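# Drag the control box 20 cm toward the arm bases

## Task

Hold the control box by the outer bar of each end handle, the left hand on the left-side handle and the right hand on the right-side handle. Shift the box roughly 20 cm in the direction of the arm bases. It must end up lying flat on the floor, turned the same way it was at the start. Finally release it so neither hand is touching it.

## Robot and tools

Robot: two arms, left_arm and right_arm. Each ends in a five-finger hand: a left hand on left_arm and a right hand on right_arm. In the scene frame the origin is level with the table top, midway between the nominal bases. +z points up, +x points out over the table, and left_arm sits on the +y side; these are not image sides. The calibrated bases are left_arm (-0.030, +0.340, +0.032) m and right_arm (+0.031, -0.249, +0.043) m. Moving the box toward the bases therefore means roughly -x.

Hand point: a spot fixed to the palm, 0.05 m in front of it and 0.15 m from the wrist face along the fingers. Its axes are: +z along the straight fingers, +y out of the palm, +x across the palm away from the thumb on the right hand and toward the thumb on the left hand. Straight fingertips reach 0.06 to 0.07 m past the point along +z and lie about 0.06 m behind it along -y. A wrist bracket on the little-finger side can strike objects. Arms track commands loosely. They often rest 1 to 3 cm (sometimes 5 cm) off the command, mostly low, and this does not by itself mean contact.

Row layout: every motion row is a single flat list of 28 numbers in [-1, 1] covering both arms, even if only one moves. The order is:
1-6 left_arm dx, dy, dz, rx, ry, rz
7-12 left hand thumb_turn, thumb_bend, index, middle, ring, little
13-14 left force_limit, speed
15-20 right_arm dx, dy, dz, rx, ry, rz
21-26 right hand, same six motors
27-28 right force_limit, speed

The six pose numbers are offsets, not poses. They are measured from that arm's current Hand target along the Hand target's own axes. 1.0 equals 0.6 m of travel or 180 degrees of turn. rx, ry, rz form one rotation vector. All zeros re-requests the current Hand target. The hand numbers are absolute motor targets, not offsets:
- thumb_turn: -1 beside the palm, +1 in front of it.
- thumb_bend and each finger: -1 straight, +1 curled.
- force_limit: -1 is about 0 N, +1 is 10 N (15 N for the two thumb motors).
- speed: rises to full at +0.48. Use -0.94 or lower for a gentle grip.
To keep a hand as it is, resend the eight numbers of its last executed row. If no row has run for it yet, send its hand_measured plus hand_force_limit and hand_speed. The thumb in front with fingers closed holds objects about 0.035 to 0.065 m thick, and handles down to about 0.025 m.

execute_actions: actions is a list of actions. Each action is a list of up to 15 rows, one per 1/30 s step. A short action repeats its last row to fill 15 steps. Every row of an action counts from the Hand target at that action's start. cameras is an optional list of names (cam_head_left, cam_head_right, cam_high, or ["all"]). An empty actions list returns images.

move: target is one 28-number row or a list of up to 15 rows. Every row is an offset from the same starting Hand targets, not from the previous row. The hand point travels straight toward the target; both arms finish together, within 10 s at most. speed is in m/s, from 0.002 to 4.3, default 0.25; turns are capped at twice that in rad/s. Give one number, or one per target. blend, in metres, rounds corners in a list; 0 stops at each point. blocking=false returns after about 0.5 s while the motion continues. The move does not avoid obstacles or the other arm. Do not route a path near an arm's own base.

wait: seconds from 0 to 10; arms keep their last command.
stop: brakes a running move.
zoom_image: camera (cam_head_left, cam_head_right or cam_high) and region [x0, y0, x1, y1] in pixels, at most 504 square, taken from the newest images (896x504).
show_instructions: shows the reference images.
finished_scene: ends the scene for good; scene may be 1 or left out.

Results: end_effector_position (m) and end_effector_quat_wxyz are in the scene frame. Hand target is the last commanded pose after clipping, and it is what the next offsets count from. hand_measured, hand_stopped_by (moving, target, force, stalled, fault) and hand_load_n list six values in motor order. A load near 0 on a grasped object means the grip is lost. Joint torques are raw and include the arm's weight. A move adds a 'move:' line with its ending (done, off_target, moving, held, fault) and any limits (paced = pose clipped; held = steps withheld). done means within 10 mm and 2 degrees, which says nothing about contact. MOTOR HOT appears from 85 °C; at 100 °C the arm drops for 30 to 60 s.

Avoid: dropping the box or letting it fall off the table; releasing it while it still moves; fast impacts or hard presses on fixed or heavy things; any contact or squeeze between the two hands or arms, which can fail the scene; heavy strain on fingers; stretching an arm out under load for long, which heats motors. Approach slowly and close gently. Drag the box level, keep its heading, then open the hands and move them clear.

Each tool is called after "Call:" as name(argument=value, ...), one argument or row to a line, values as JSON.

Reference images:

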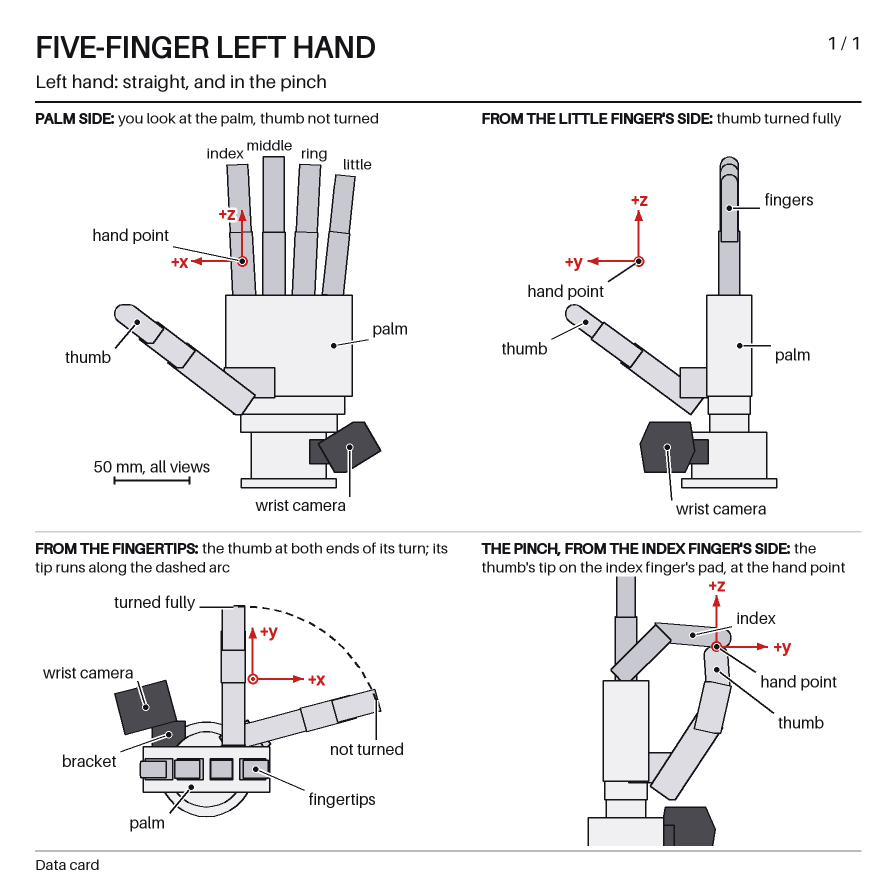

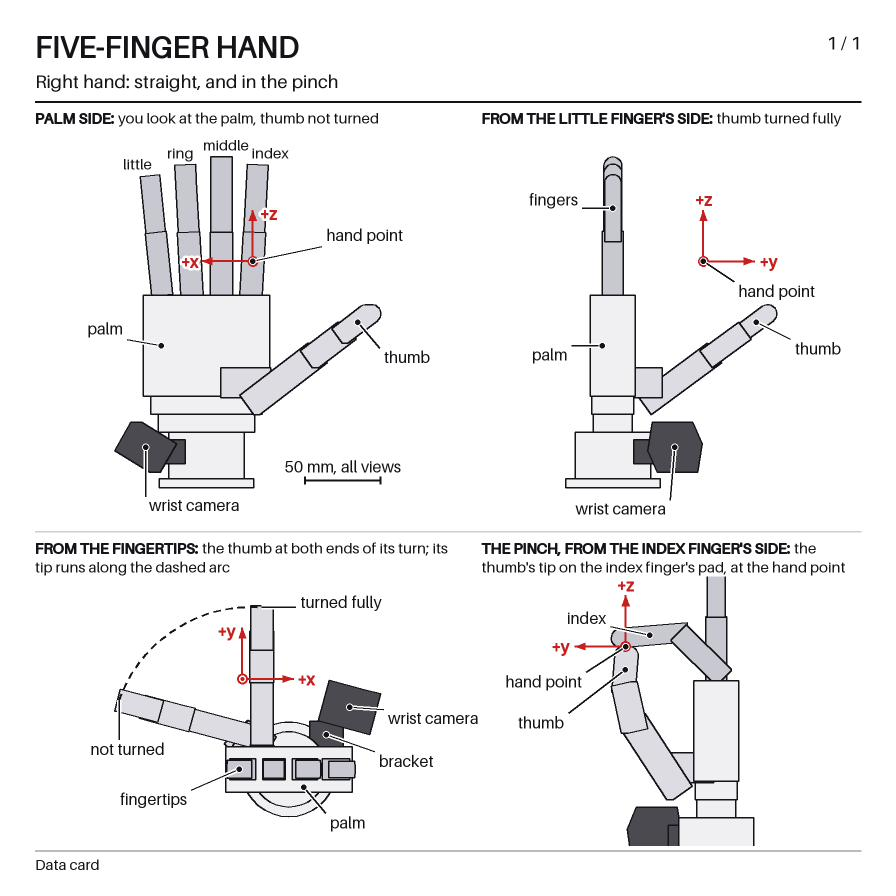

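## Session

Call:
execute_actions(
  actions=[],
)

Scene clock: 0.00 s.
left_arm: end_effector_position=(+0.4387, +0.3432, +0.3791) hand_measured=(-1.000, -1.000, -1.000, -1.000, -1.000, -1.000) hand_load_n=(+0.0, +0.0, +0.0, +0.0, +0.0, +0.0) hand_stopped_by=(target, target, target, target, target, target) hand_force_limit=0.00 hand_speed=-0.80 end_effector_quat_wxyz=(+0.334, +0.094, +0.936, -0.051) | right_arm: end_effector_position=(+0.4132, -0.1582, +0.1123) hand_measured=(-1.000, -1.000, -1.000, -1.000, -1.000, -1.000) hand_load_n=(+0.0, +0.5, +0.0, +0.0, +0.0, +0.0) hand_stopped_by=(target, target, target, target, target, target) hand_force_limit=0.00 hand_speed=-0.80 end_effector_quat_wxyz=(+0.227, -0.277, +0.931, -0.074)
Joint positions: left_arm=[-0.123 1.175 1.359 -1.072 0.107 1.651] | right_arm=[0.108 1.169 0.636 -0.558 0.051 1.066]
Joint velocities: within noise
Joint torques (N m): no reading
Motor temperatures (°C): left_arm=[32 28 33 30 28 29] | right_arm=[27 31 31 28 27 29]
Heat: left arm: hottest elbow 33 °C; right arm: hottest shoulder 31 °C.
Hand target: left_arm +0.4437, +0.3428, +0.3918; +0.347, +0.094, +0.932, -0.050 | right_arm +0.4261, -0.1571, +0.1266; +0.244, -0.275, +0.927, -0.077

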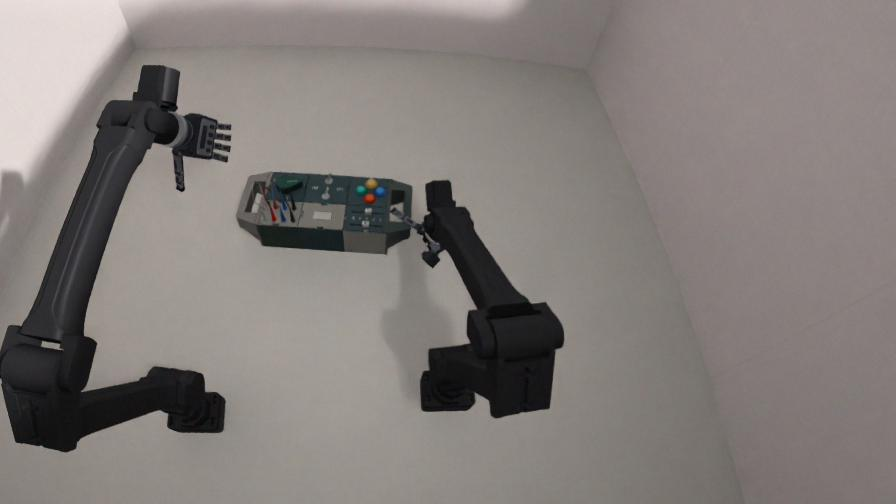

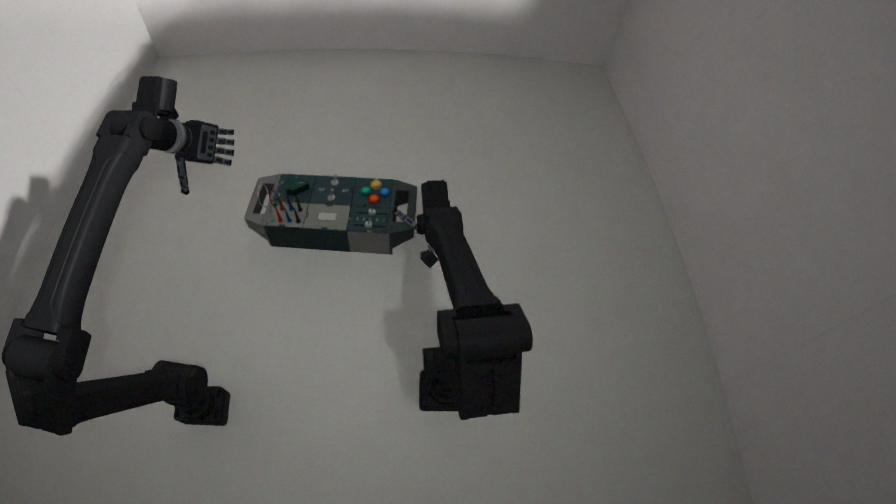

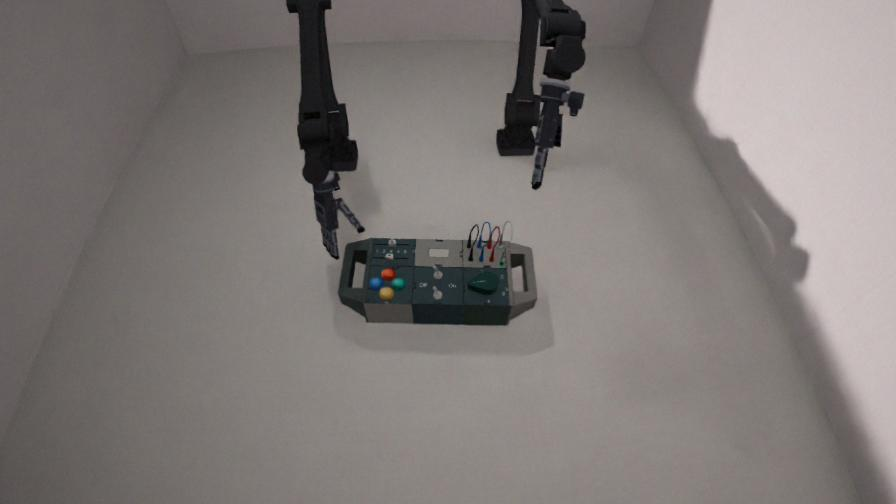

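Call:
zoom_image(
  camera="cam_high",
  region=[300, 200, 580, 358],
)

Call:
zoom_image(
  camera="cam_head_left",
  region=[210, 140, 470, 290],
)

Call:
zoom_image(
  camera="cam_head_right",
  region=[210, 140, 470, 290],
)

Scaled by 1.800 from the camera's 896x504 image, which has a finer 1280x720 frame.

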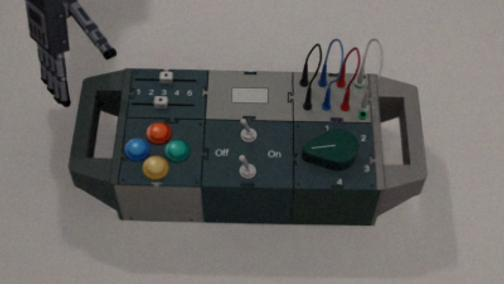

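Scaled by 1.938 from the camera's 896x504 image, which has a finer 1280x720 frame.

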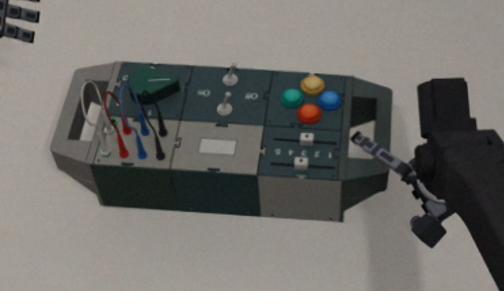

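Scaled by 1.938 from the camera's 896x504 image, which has a finer 1280x720 frame.

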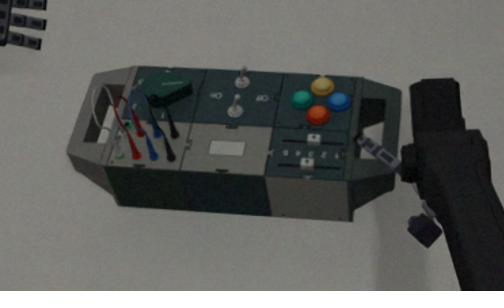

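Call:
zoom_image(
  camera="cam_head_left",
  region=[230, 160, 300, 260],
)

Call:
zoom_image(
  camera="cam_high",
  region=[330, 225, 420, 335],
)

Call:
zoom_image(
  camera="cam_high",
  region=[460, 225, 550, 335],
)

Call:
zoom_image(
  camera="cam_head_left",
  region=[370, 160, 460, 270],
)

Scaled by 5.040 from the camera's 896x504 image, which has a finer 1280x720 frame.

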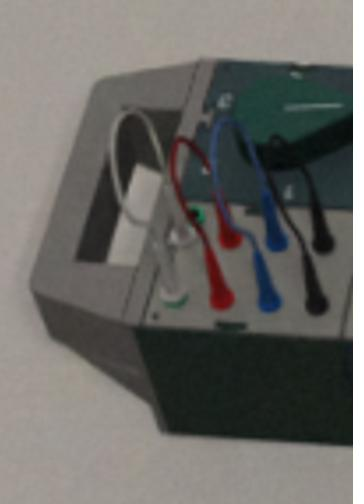

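Scaled by 4.582 from the camera's 896x504 image, which has a finer 1280x720 frame.

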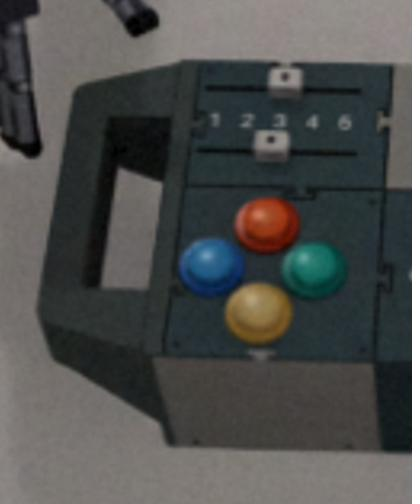

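Scaled by 4.582 from the camera's 896x504 image, which has a finer 1280x720 frame.

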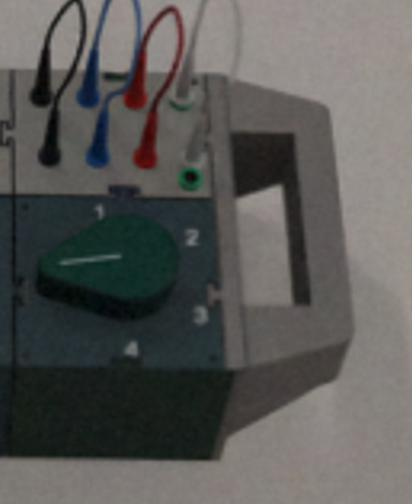

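Scaled by 4.582 from the camera's 896x504 image, which has a finer 1280x720 frame.

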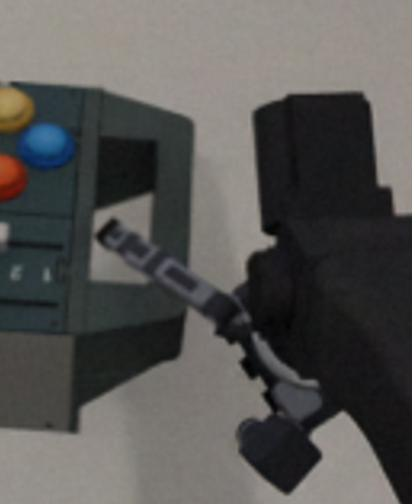

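Call:
move(
  target=[
    [0,0,0,0,0,0,-1,-1,-1,-1,-1,-1,0,-0.8,-0.1367,-0.0923,-0.29,0,0,0,-1,-1,-1,-1,-1,-1,0,-0.8],
    [0.0058,0.0022,0.1535,0.2852,0.171,-0.172,-1,-1,-1,-1,-1,-1,0,-0.8,-0.0738,-0.1768,-0.2985,-0.1693,0.0534,-0.4172,-1,-1,-1,-1,-1,-1,0,-0.8],
    [0.0058,0.0022,0.1535,0.2852,0.171,-0.172,-1,-1,-1,-1,-1,-1,0,-0.8,-0.0982,-0.1925,-0.282,-0.2114,-0.092,-0.8568,-1,-1,-1,-1,-1,-1,0,-0.8],
    [0.0058,0.0022,0.1535,0.2852,0.171,-0.172,1,-1,-0.3,-0.3,-0.3,-0.3,0,0,-0.115,-0.1622,-0.1493,-0.0606,-0.435,-0.6271,1,-1,-0.3,-0.3,-0.3,-0.3,0,0],
  ],
  speed=0.4,
  blend=[0.02,0.02,0.02,0],
  cameras=["all"],
)

Scene clock: 183.23 s.
left_arm: end_effector_position=(+0.4876, +0.3198, +0.3118) hand_measured=(+1.000, -1.000, -0.300, -0.300, -0.300, -0.300) hand_load_n=(+0.0, +0.0, +0.0, +0.0, +0.0, -0.5) hand_stopped_by=(target, target, target, target, target, target) hand_force_limit=0.00 hand_speed=0.00 end_effector_quat_wxyz=(+0.063, -0.034, +0.873, -0.482) | right_arm: end_effector_position=(+0.4773, -0.1952, +0.2568) hand_measured=(+1.000, -1.000, -0.300, -0.300, -0.300, -0.300) hand_load_n=(+0.5, +0.0, +0.0, +0.0, +0.0, +0.0) hand_stopped_by=(target, target, target, target, target, target) hand_force_limit=0.00 hand_speed=0.00 end_effector_quat_wxyz=(-0.496, +0.868, -0.005, -0.001)
Joint positions: left_arm=[0.175 1.752 1.802 -1.698 1.014 1.753] | right_arm=[-0.152 1.673 1.502 -1.677 -1.014 -1.885]
Joint torques (N m): left_arm=[1.08 -13.45 11.33 -0.08 0.72 -0.18] | right_arm=[-1.32 -13.04 8.34 -1.01 -0.67 -0.17]
Motor temperatures (°C): left_arm=[31 29 45 30 28 28] | right_arm=[27 31 39 28 27 29]
Heat: left arm: hottest elbow 45 °C; right arm: hottest elbow 39 °C.
Hand target: left_arm +0.5000, +0.3300, +0.3198; -0.001, +0.000, +0.866, -0.500 | right_arm +0.4782, -0.1999, +0.2597; -0.500, +0.866, +0.000, -0.001
Off the commanded pose: left_arm 0.018 m, 8 deg | right_arm 0.006 m, 1 deg.
joint sent to its limit (left arm) — joint 4 (wrist pitch), lower limit. The joint targets are off in orientation, not in position.
joint sent to its limit (right arm) — joint 4 (wrist pitch), lower limit. The joint targets still meet the commanded pose.
move: off_target (left_arm); target 4's new numbers were sent with left_arm's hand 0.018 m and 9 deg from that target

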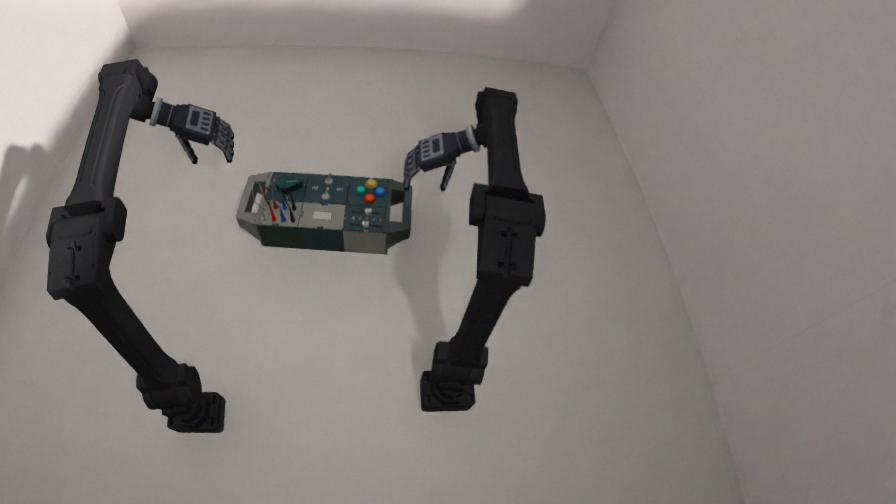

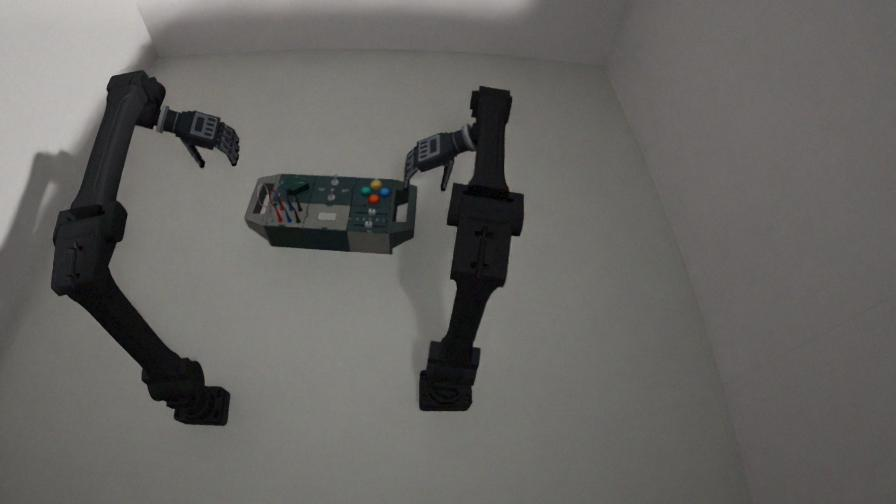

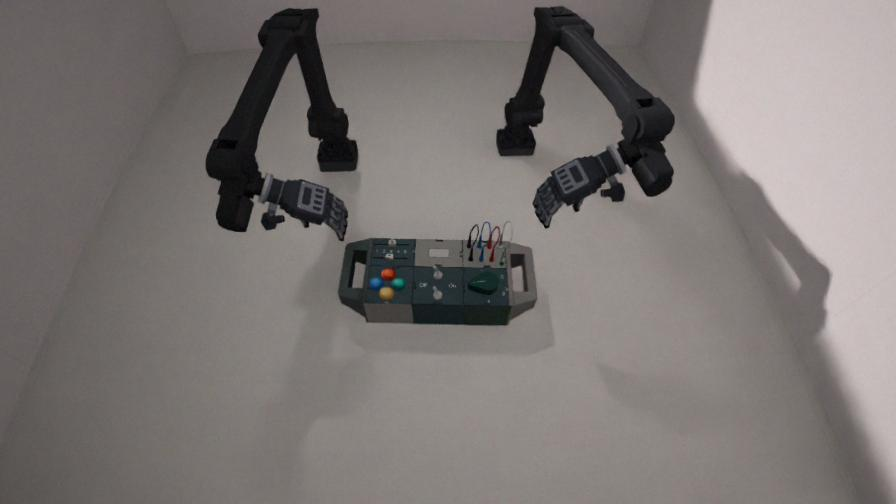

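Call:
zoom_image(
  camera="cam_high",
  region=[250, 150, 400, 270],
)

Call:
zoom_image(
  camera="cam_head_left",
  region=[380, 110, 500, 230],
)

Scaled by 3.360 from the camera's 896x504 image, which has a finer 1280x720 frame.

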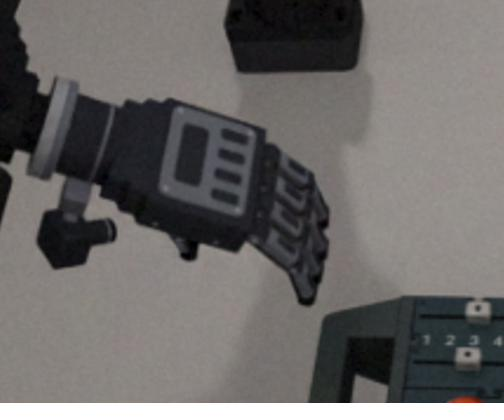

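Scaled by 4.200 from the camera's 896x504 image, which has a finer 1280x720 frame.

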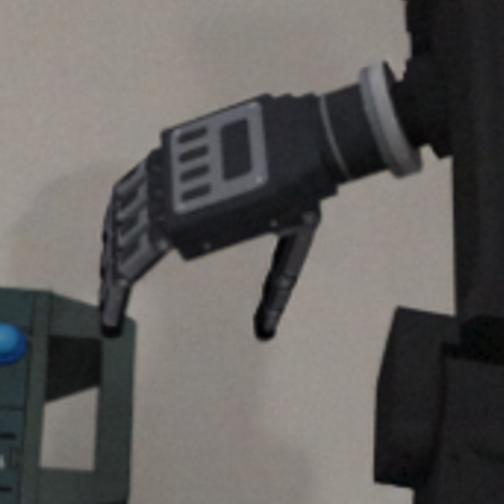

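Call:
move(
  target=[-0.02,0.1915,0.1843,0,0.01491,0.00861,1,-1,-0.3,-0.3,-0.3,-0.3,0,0,0.0113,0.1118,0.1221,0,0.01491,0.00861,1,-1,-0.3,-0.3,-0.3,-0.3,0,0],
  speed=0.2,
  cameras=["all"],
)

Scene clock: 239.70 s.
left_arm: end_effector_position=(+0.5073, +0.2968, +0.1726) hand_measured=(+1.000, -1.000, -0.300, -0.300, -0.300, -0.300) hand_load_n=(+0.0, +0.0, +0.0, +0.0, +0.0, +0.0) hand_stopped_by=(target, target, target, target, target, target) hand_force_limit=0.00 hand_speed=0.00 end_effector_quat_wxyz=(-0.012, +0.013, +0.866, -0.500) | right_arm: end_effector_position=(+0.4846, -0.1766, +0.1637) hand_measured=(+1.000, -1.000, -0.300, -0.300, -0.300, -0.300) hand_load_n=(+0.0, +0.0, -0.5, +0.0, +0.0, +0.0) hand_stopped_by=(target, target, target, target, target, target) hand_force_limit=0.00 hand_speed=0.00 end_effector_quat_wxyz=(-0.499, +0.866, -0.023, +0.016)
Joint positions: left_arm=[0.121 1.98 1.739 -1.664 1.014 1.949] | right_arm=[-0.118 1.707 1.296 -1.297 -1.039 -1.734]
Joint torques (N m): left_arm=[-0.91 -17.03 7.88 -0.05 0.61 0.09] | right_arm=[1.2 -13.22 8.01 0.1 -0.71 0.17]
Heat: left arm: hottest elbow 46 °C; right arm: hottest elbow 36 °C.
Hand target: left_arm +0.5118, +0.2914, +0.1650; -0.014, +0.023, +0.866, -0.500 | right_arm +0.4849, -0.1700, +0.1649; -0.500, +0.866, -0.023, +0.013
Off the commanded pose: left_arm 0.010 m, 1 deg | right_arm 0.007 m, 0 deg.
move: done

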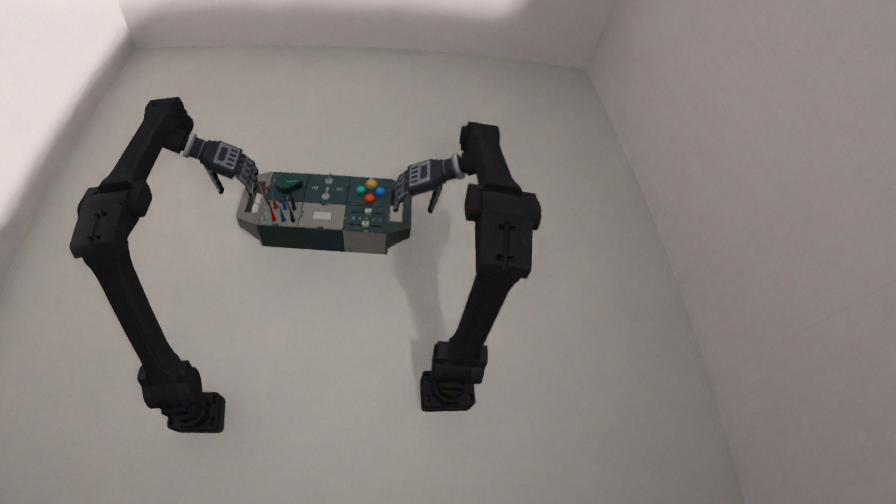

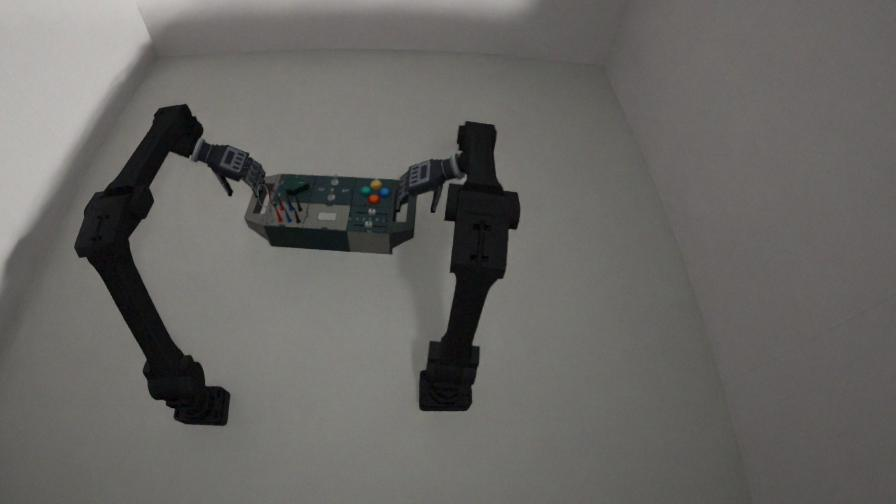

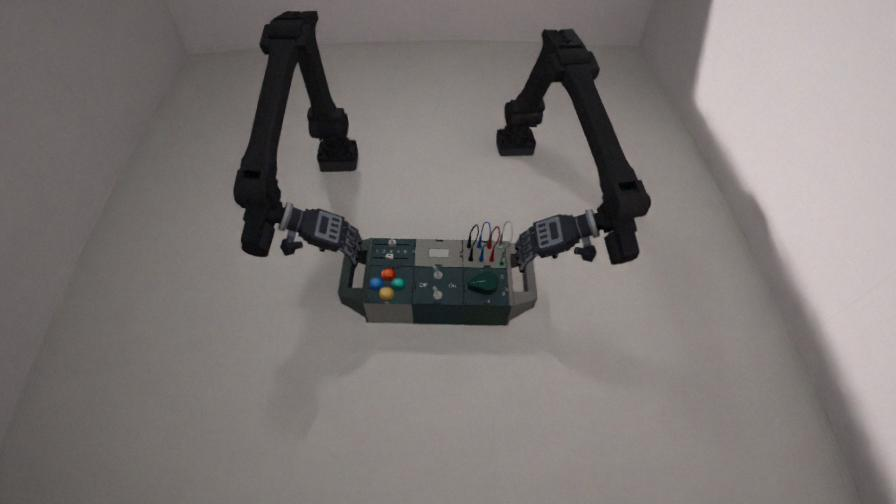

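Call:
zoom_image(
  camera="cam_high",
  region=[280, 190, 420, 320],
)

Call:
zoom_image(
  camera="cam_high",
  region=[460, 190, 600, 320],
)

Call:
zoom_image(
  camera="cam_head_left",
  region=[190, 120, 310, 260],
)

Call:
zoom_image(
  camera="cam_head_left",
  region=[360, 130, 480, 260],
)

Scaled by 3.600 from the camera's 896x504 image, which has a finer 1280x720 frame.

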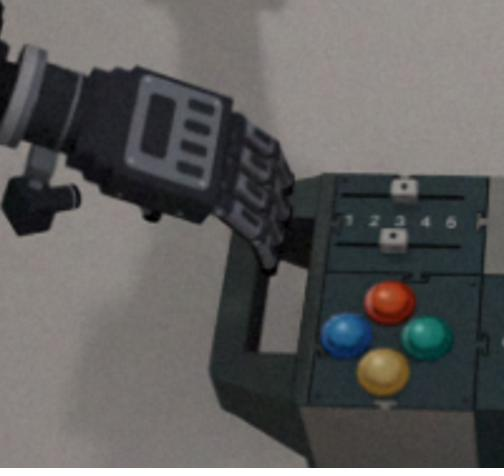

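Scaled by 3.600 from the camera's 896x504 image, which has a finer 1280x720 frame.

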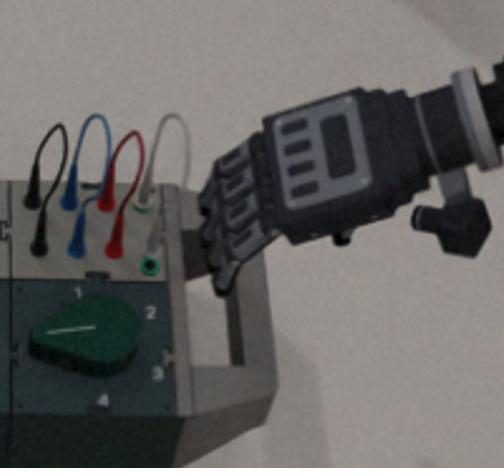

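Scaled by 3.600 from the camera's 896x504 image, which has a finer 1280x720 frame.

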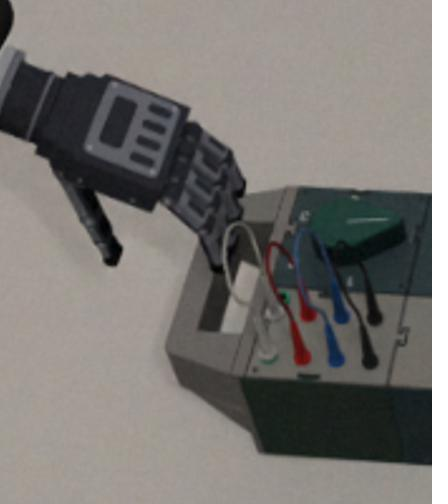

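Scaled by 3.877 from the camera's 896x504 image, which has a finer 1280x720 frame.

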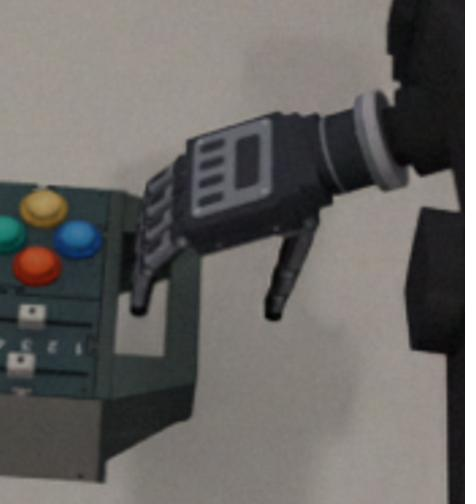

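Call:
move(
  target=[-0.0032,0.0768,0.0403,0,0,0,1,-1,-0.3,-0.3,-0.3,-0.3,0,0,0.0252,0.066,0.0358,0,0,0,1,-1,-0.3,-0.3,-0.3,-0.3,0,0],
  speed=0.1,
  cameras=["all"],
)

Call:
zoom_image(
  camera="cam_high",
  region=[280, 190, 420, 320],
)

Call:
zoom_image(
  camera="cam_high",
  region=[460, 190, 600, 320],
)

Call:
zoom_image(
  camera="cam_head_left",
  region=[190, 120, 310, 260],
)

Call:
zoom_image(
  camera="cam_head_left",
  region=[360, 130, 480, 260],
)

Scene clock: 289.90 s.
left_arm: end_effector_position=(+0.5127, +0.2979, +0.1259) hand_measured=(+1.000, -1.000, -0.300, -0.300, -0.300, -0.300) hand_load_n=(+0.0, +0.0, +0.0, +0.0, +0.0, +0.0) hand_stopped_by=(target, target, target, target, target, target) hand_force_limit=0.00 hand_speed=0.00 end_effector_quat_wxyz=(-0.009, +0.017, +0.866, -0.500) | right_arm: end_effector_position=(+0.4985, -0.1785, +0.1185) hand_measured=(+1.000, -1.000, -0.300, -0.300, -0.300, -0.300) hand_load_n=(+0.0, +0.0, +0.0, -0.5, +0.0, +0.0) hand_stopped_by=(target, target, target, target, target, target) hand_force_limit=0.00 hand_speed=0.00 end_effector_quat_wxyz=(-0.499, +0.866, -0.024, +0.015)
Joint positions: left_arm=[0.121 2.027 1.689 -1.562 1.013 1.956] | right_arm=[-0.118 1.793 1.284 -1.2 -1.039 -1.734]
Joint torques (N m): left_arm=[-0.67 -16.15 6.84 0.24 0.6 0.1] | right_arm=[1.08 -13.57 8.02 0.13 -0.75 0.17]
Heat: left arm: hottest elbow 42 °C; right arm: hottest elbow 36 °C.
Hand target: left_arm +0.5139, +0.2934, +0.1132; -0.014, +0.024, +0.866, -0.500 | right_arm +0.5000, -0.1721, +0.1200; -0.500, +0.866, -0.023, +0.013
Off the commanded pose: left_arm 0.014 m, 1 deg | right_arm 0.007 m, 0 deg.
move: off_target (left_arm)

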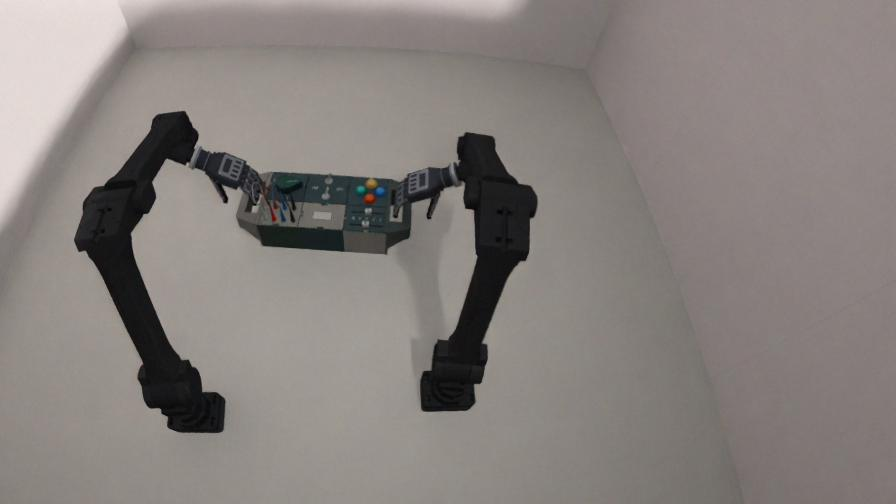

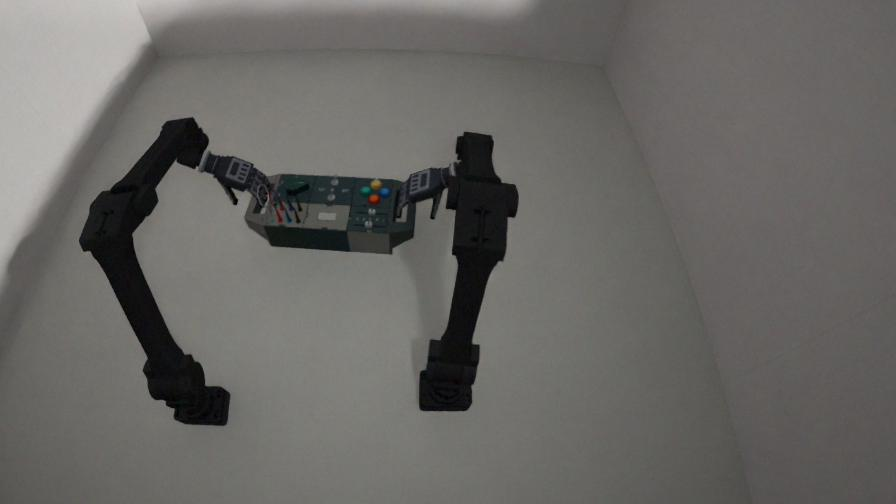

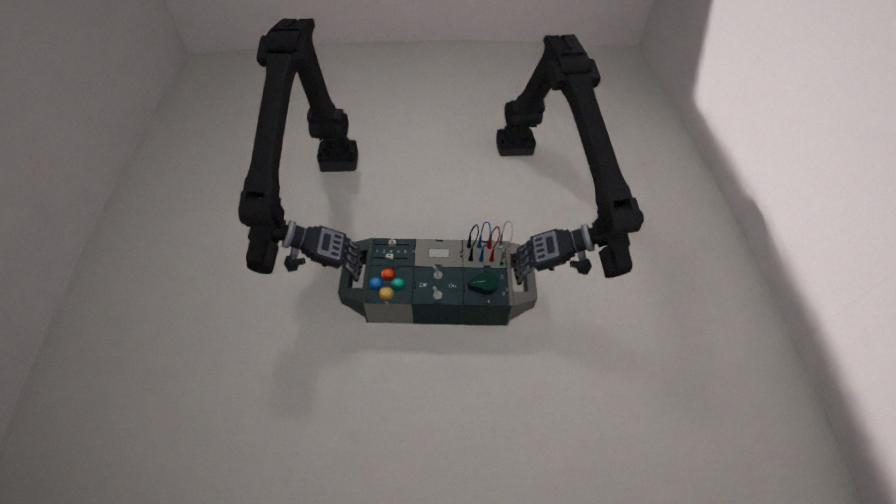

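Scaled by 3.600 from the camera's 896x504 image, which has a finer 1280x720 frame.

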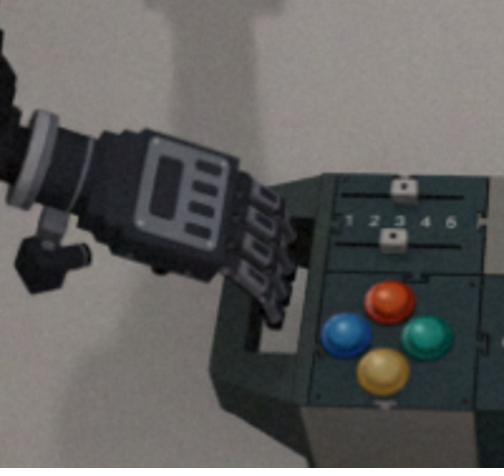

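Scaled by 3.600 from the camera's 896x504 image, which has a finer 1280x720 frame.

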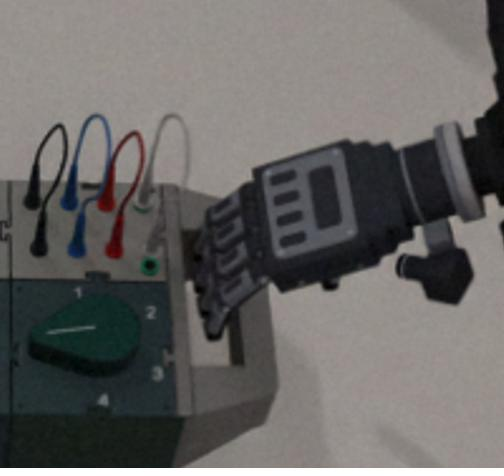

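Scaled by 3.600 from the camera's 896x504 image, which has a finer 1280x720 frame.

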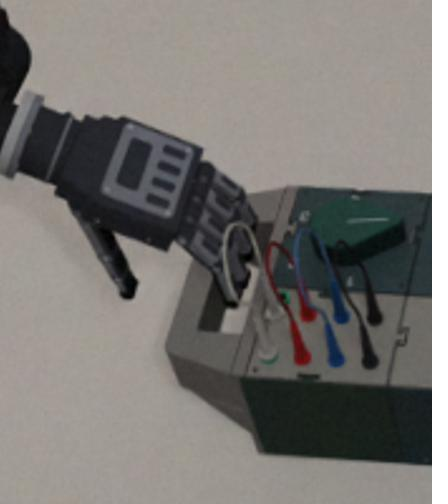

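Scaled by 3.877 from the camera's 896x504 image, which has a finer 1280x720 frame.

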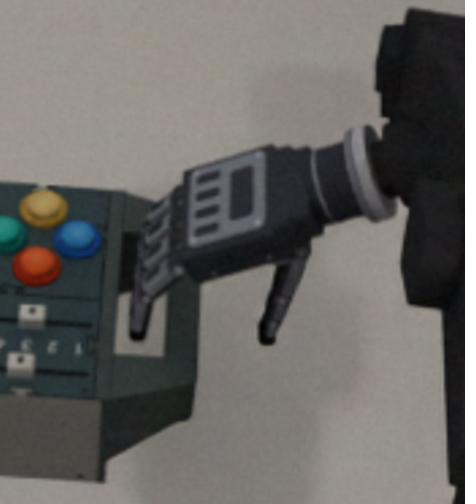

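Call:
move(
  target=[0,0.068,0.0355,0,0,0,1,-1,-0.3,-0.3,-0.3,-0.3,0,0,0,0.0599,0.0346,0,0,0,1,-1,-0.3,-0.3,-0.3,-0.3,0,0],
  speed=0.08,
  cameras=["all"],
)

Call:
zoom_image(
  camera="cam_high",
  region=[280, 190, 420, 320],
)

Call:
zoom_image(
  camera="cam_high",
  region=[460, 190, 600, 320],
)

Call:
zoom_image(
  camera="cam_head_left",
  region=[190, 120, 310, 260],
)

Call:
zoom_image(
  camera="cam_head_left",
  region=[360, 130, 480, 260],
)

Scene clock: 319.27 s.
left_arm: end_effector_position=(+0.5142, +0.2984, +0.0816) hand_measured=(+1.000, -1.000, -0.300, -0.300, -0.300, -0.300) hand_load_n=(+0.0, +0.0, +0.0, +0.0, +0.0, +0.0) hand_stopped_by=(target, target, target, target, target, target) hand_force_limit=0.00 hand_speed=0.00 end_effector_quat_wxyz=(-0.008, +0.019, +0.866, -0.499) | right_arm: end_effector_position=(+0.4992, -0.1787, +0.0785) hand_measured=(+1.000, -1.000, -0.300, -0.300, -0.300, -0.300) hand_load_n=(+0.0, +0.0, +0.0, +0.0, +0.0, +0.0) hand_stopped_by=(target, target, target, target, target, target) hand_force_limit=0.00 hand_speed=0.00 end_effector_quat_wxyz=(-0.498, +0.866, -0.023, +0.017)
Joint positions: left_arm=[0.121 2.076 1.645 -1.47 1.012 1.961] | right_arm=[-0.118 1.848 1.243 -1.1 -1.039 -1.734]
Joint torques (N m): left_arm=[-0.44 -16.67 6.48 0.29 0.6 0.09] | right_arm=[1.61 -13.74 7.04 0.12 -0.73 0.18]
Motor temperatures (°C): left_arm=[31 31 40 29 29 28] | right_arm=[27 33 35 28 28 29]
Heat: left arm: hottest elbow 40 °C; right arm: hottest elbow 35 °C.
Hand target: left_arm +0.5139, +0.2954, +0.0671; -0.014, +0.023, +0.866, -0.500 | right_arm +0.4998, -0.1721, +0.0783; -0.500, +0.866, -0.023, +0.013
Off the commanded pose: left_arm 0.015 m, 1 deg | right_arm 0.007 m, 0 deg.
move: off_target (left_arm)

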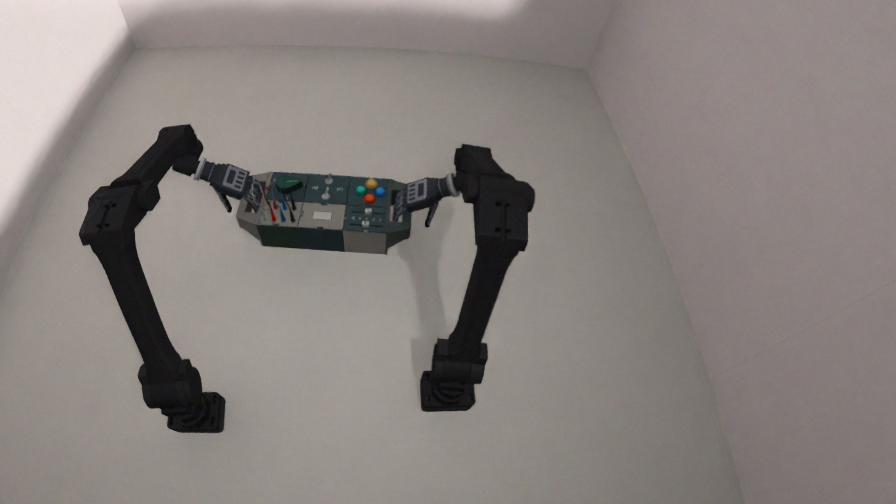

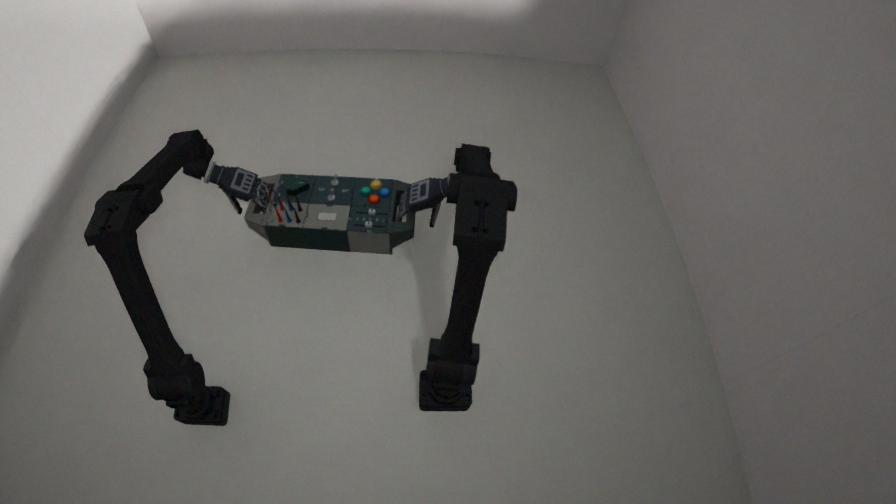

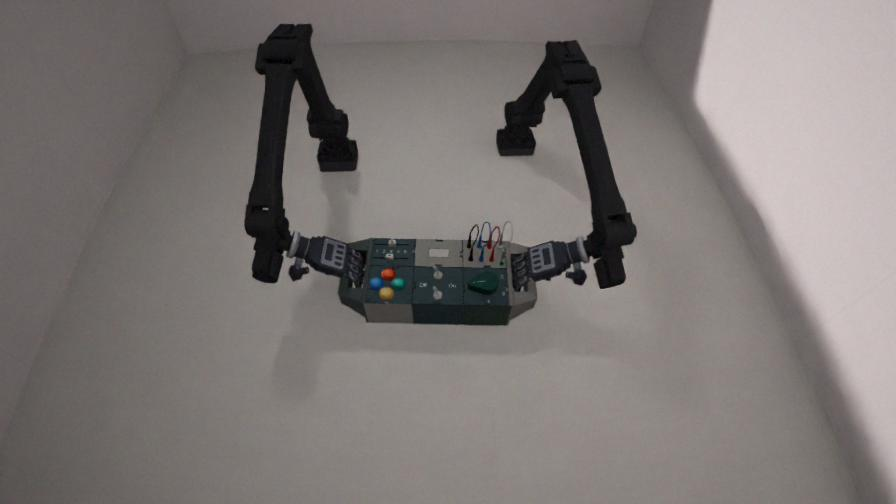

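Scaled by 3.600 from the camera's 896x504 image, which has a finer 1280x720 frame.

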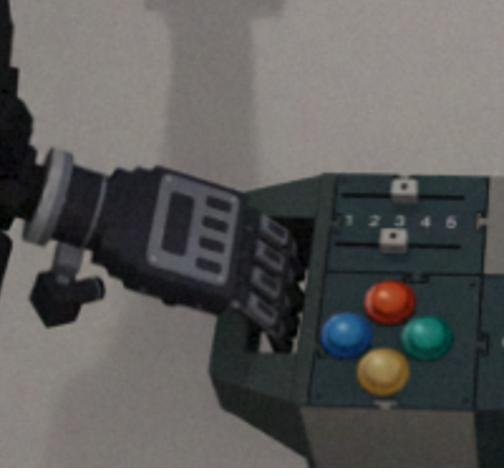

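Scaled by 3.600 from the camera's 896x504 image, which has a finer 1280x720 frame.

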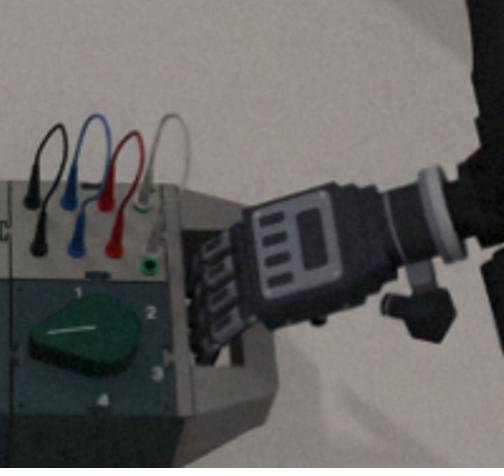

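Scaled by 3.600 from the camera's 896x504 image, which has a finer 1280x720 frame.

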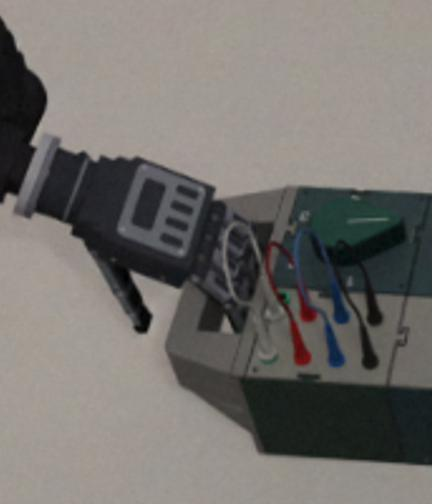

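Scaled by 3.877 from the camera's 896x504 image, which has a finer 1280x720 frame.

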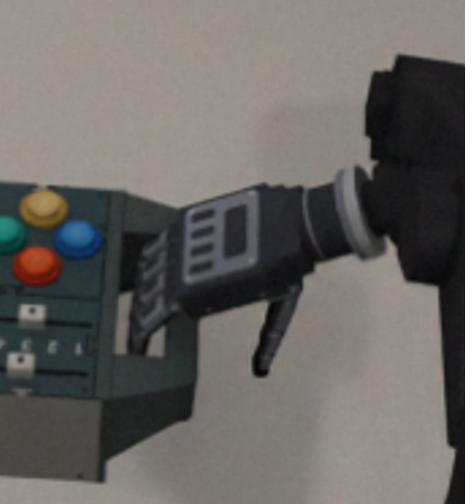

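Call:
move(
  target=[0,0,0,0,0,0,1,0.4,0.4,0.4,0.4,0.4,-0.4,-0.85,0,0,0,0,0,0,1,0.4,0.4,0.4,0.4,0.4,-0.4,-0.85],
  cameras=["all"],
)

Scene clock: 332.67 s.
left_arm: end_effector_position=(+0.5143, +0.2962, +0.0811) hand_measured=(+1.000, -0.308, +0.018, -0.052, -0.010, +0.046) hand_load_n=(+1.0, +5.5, +2.0, +0.0, +0.0, +3.5) hand_stopped_by=(target, force, force, force, force, force) hand_force_limit=-0.40 hand_speed=-0.85 end_effector_quat_wxyz=(-0.008, +0.021, +0.866, -0.500) | right_arm: end_effector_position=(+0.4987, -0.1713, +0.0776) hand_measured=(+1.000, -0.302, -0.010, -0.094, +0.018, +0.074) hand_load_n=(+0.5, +5.5, +0.0, +0.0, +0.5, +4.5) hand_stopped_by=(target, force, force, force, force, force) hand_force_limit=-0.40 hand_speed=-0.85 end_effector_quat_wxyz=(-0.501, +0.865, -0.017, +0.014)
Joint positions: left_arm=[0.117 2.077 1.645 -1.47 1.013 1.964] | right_arm=[-0.105 1.851 1.242 -1.097 -1.045 -1.734]
Joint torques (N m): left_arm=[-0.15 -16.44 6.46 0.21 0.57 0.07] | right_arm=[-0.38 -14.15 7.13 -0.18 -0.53 0.17]
Heat: left arm: hottest elbow 40 °C; right arm: hottest elbow 35 °C.
Hand target: left_arm +0.5139, +0.2955, +0.0672; -0.014, +0.023, +0.866, -0.500 | right_arm +0.4999, -0.1721, +0.0783; -0.500, +0.866, -0.023, +0.013
Off the commanded pose: left_arm 0.014 m, 1 deg | right_arm 0.002 m, 1 deg.
move: off_target (left_arm)

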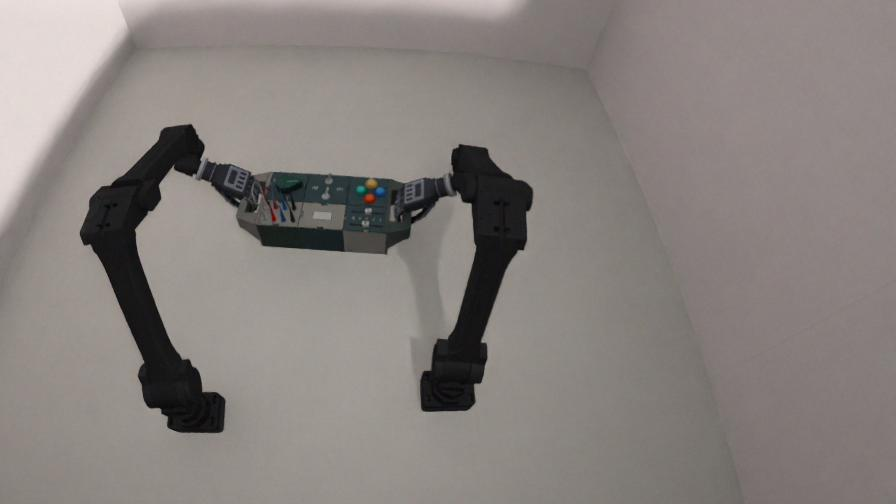

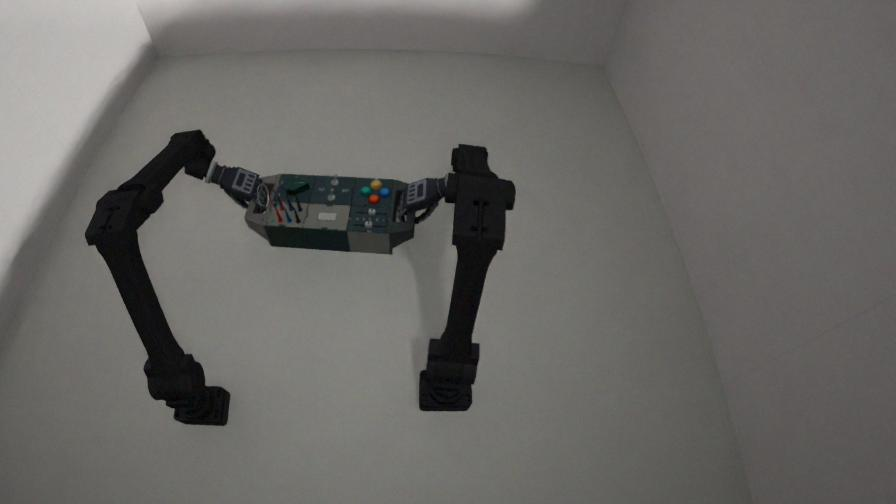

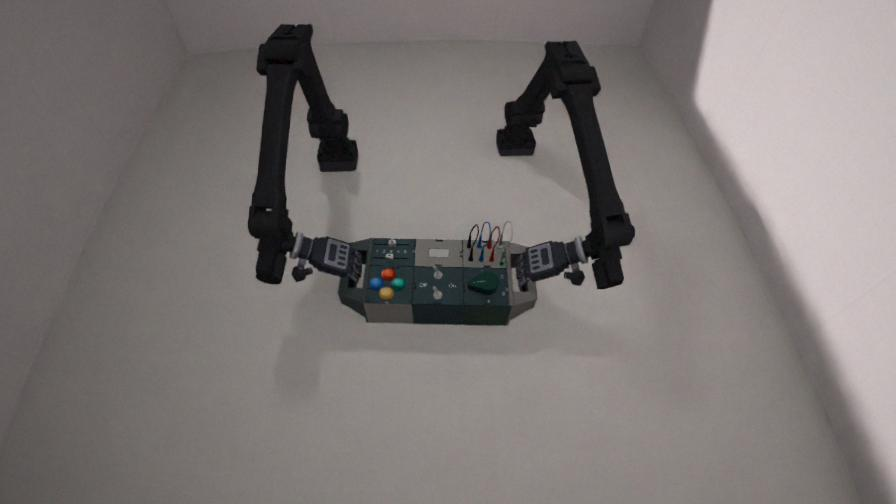

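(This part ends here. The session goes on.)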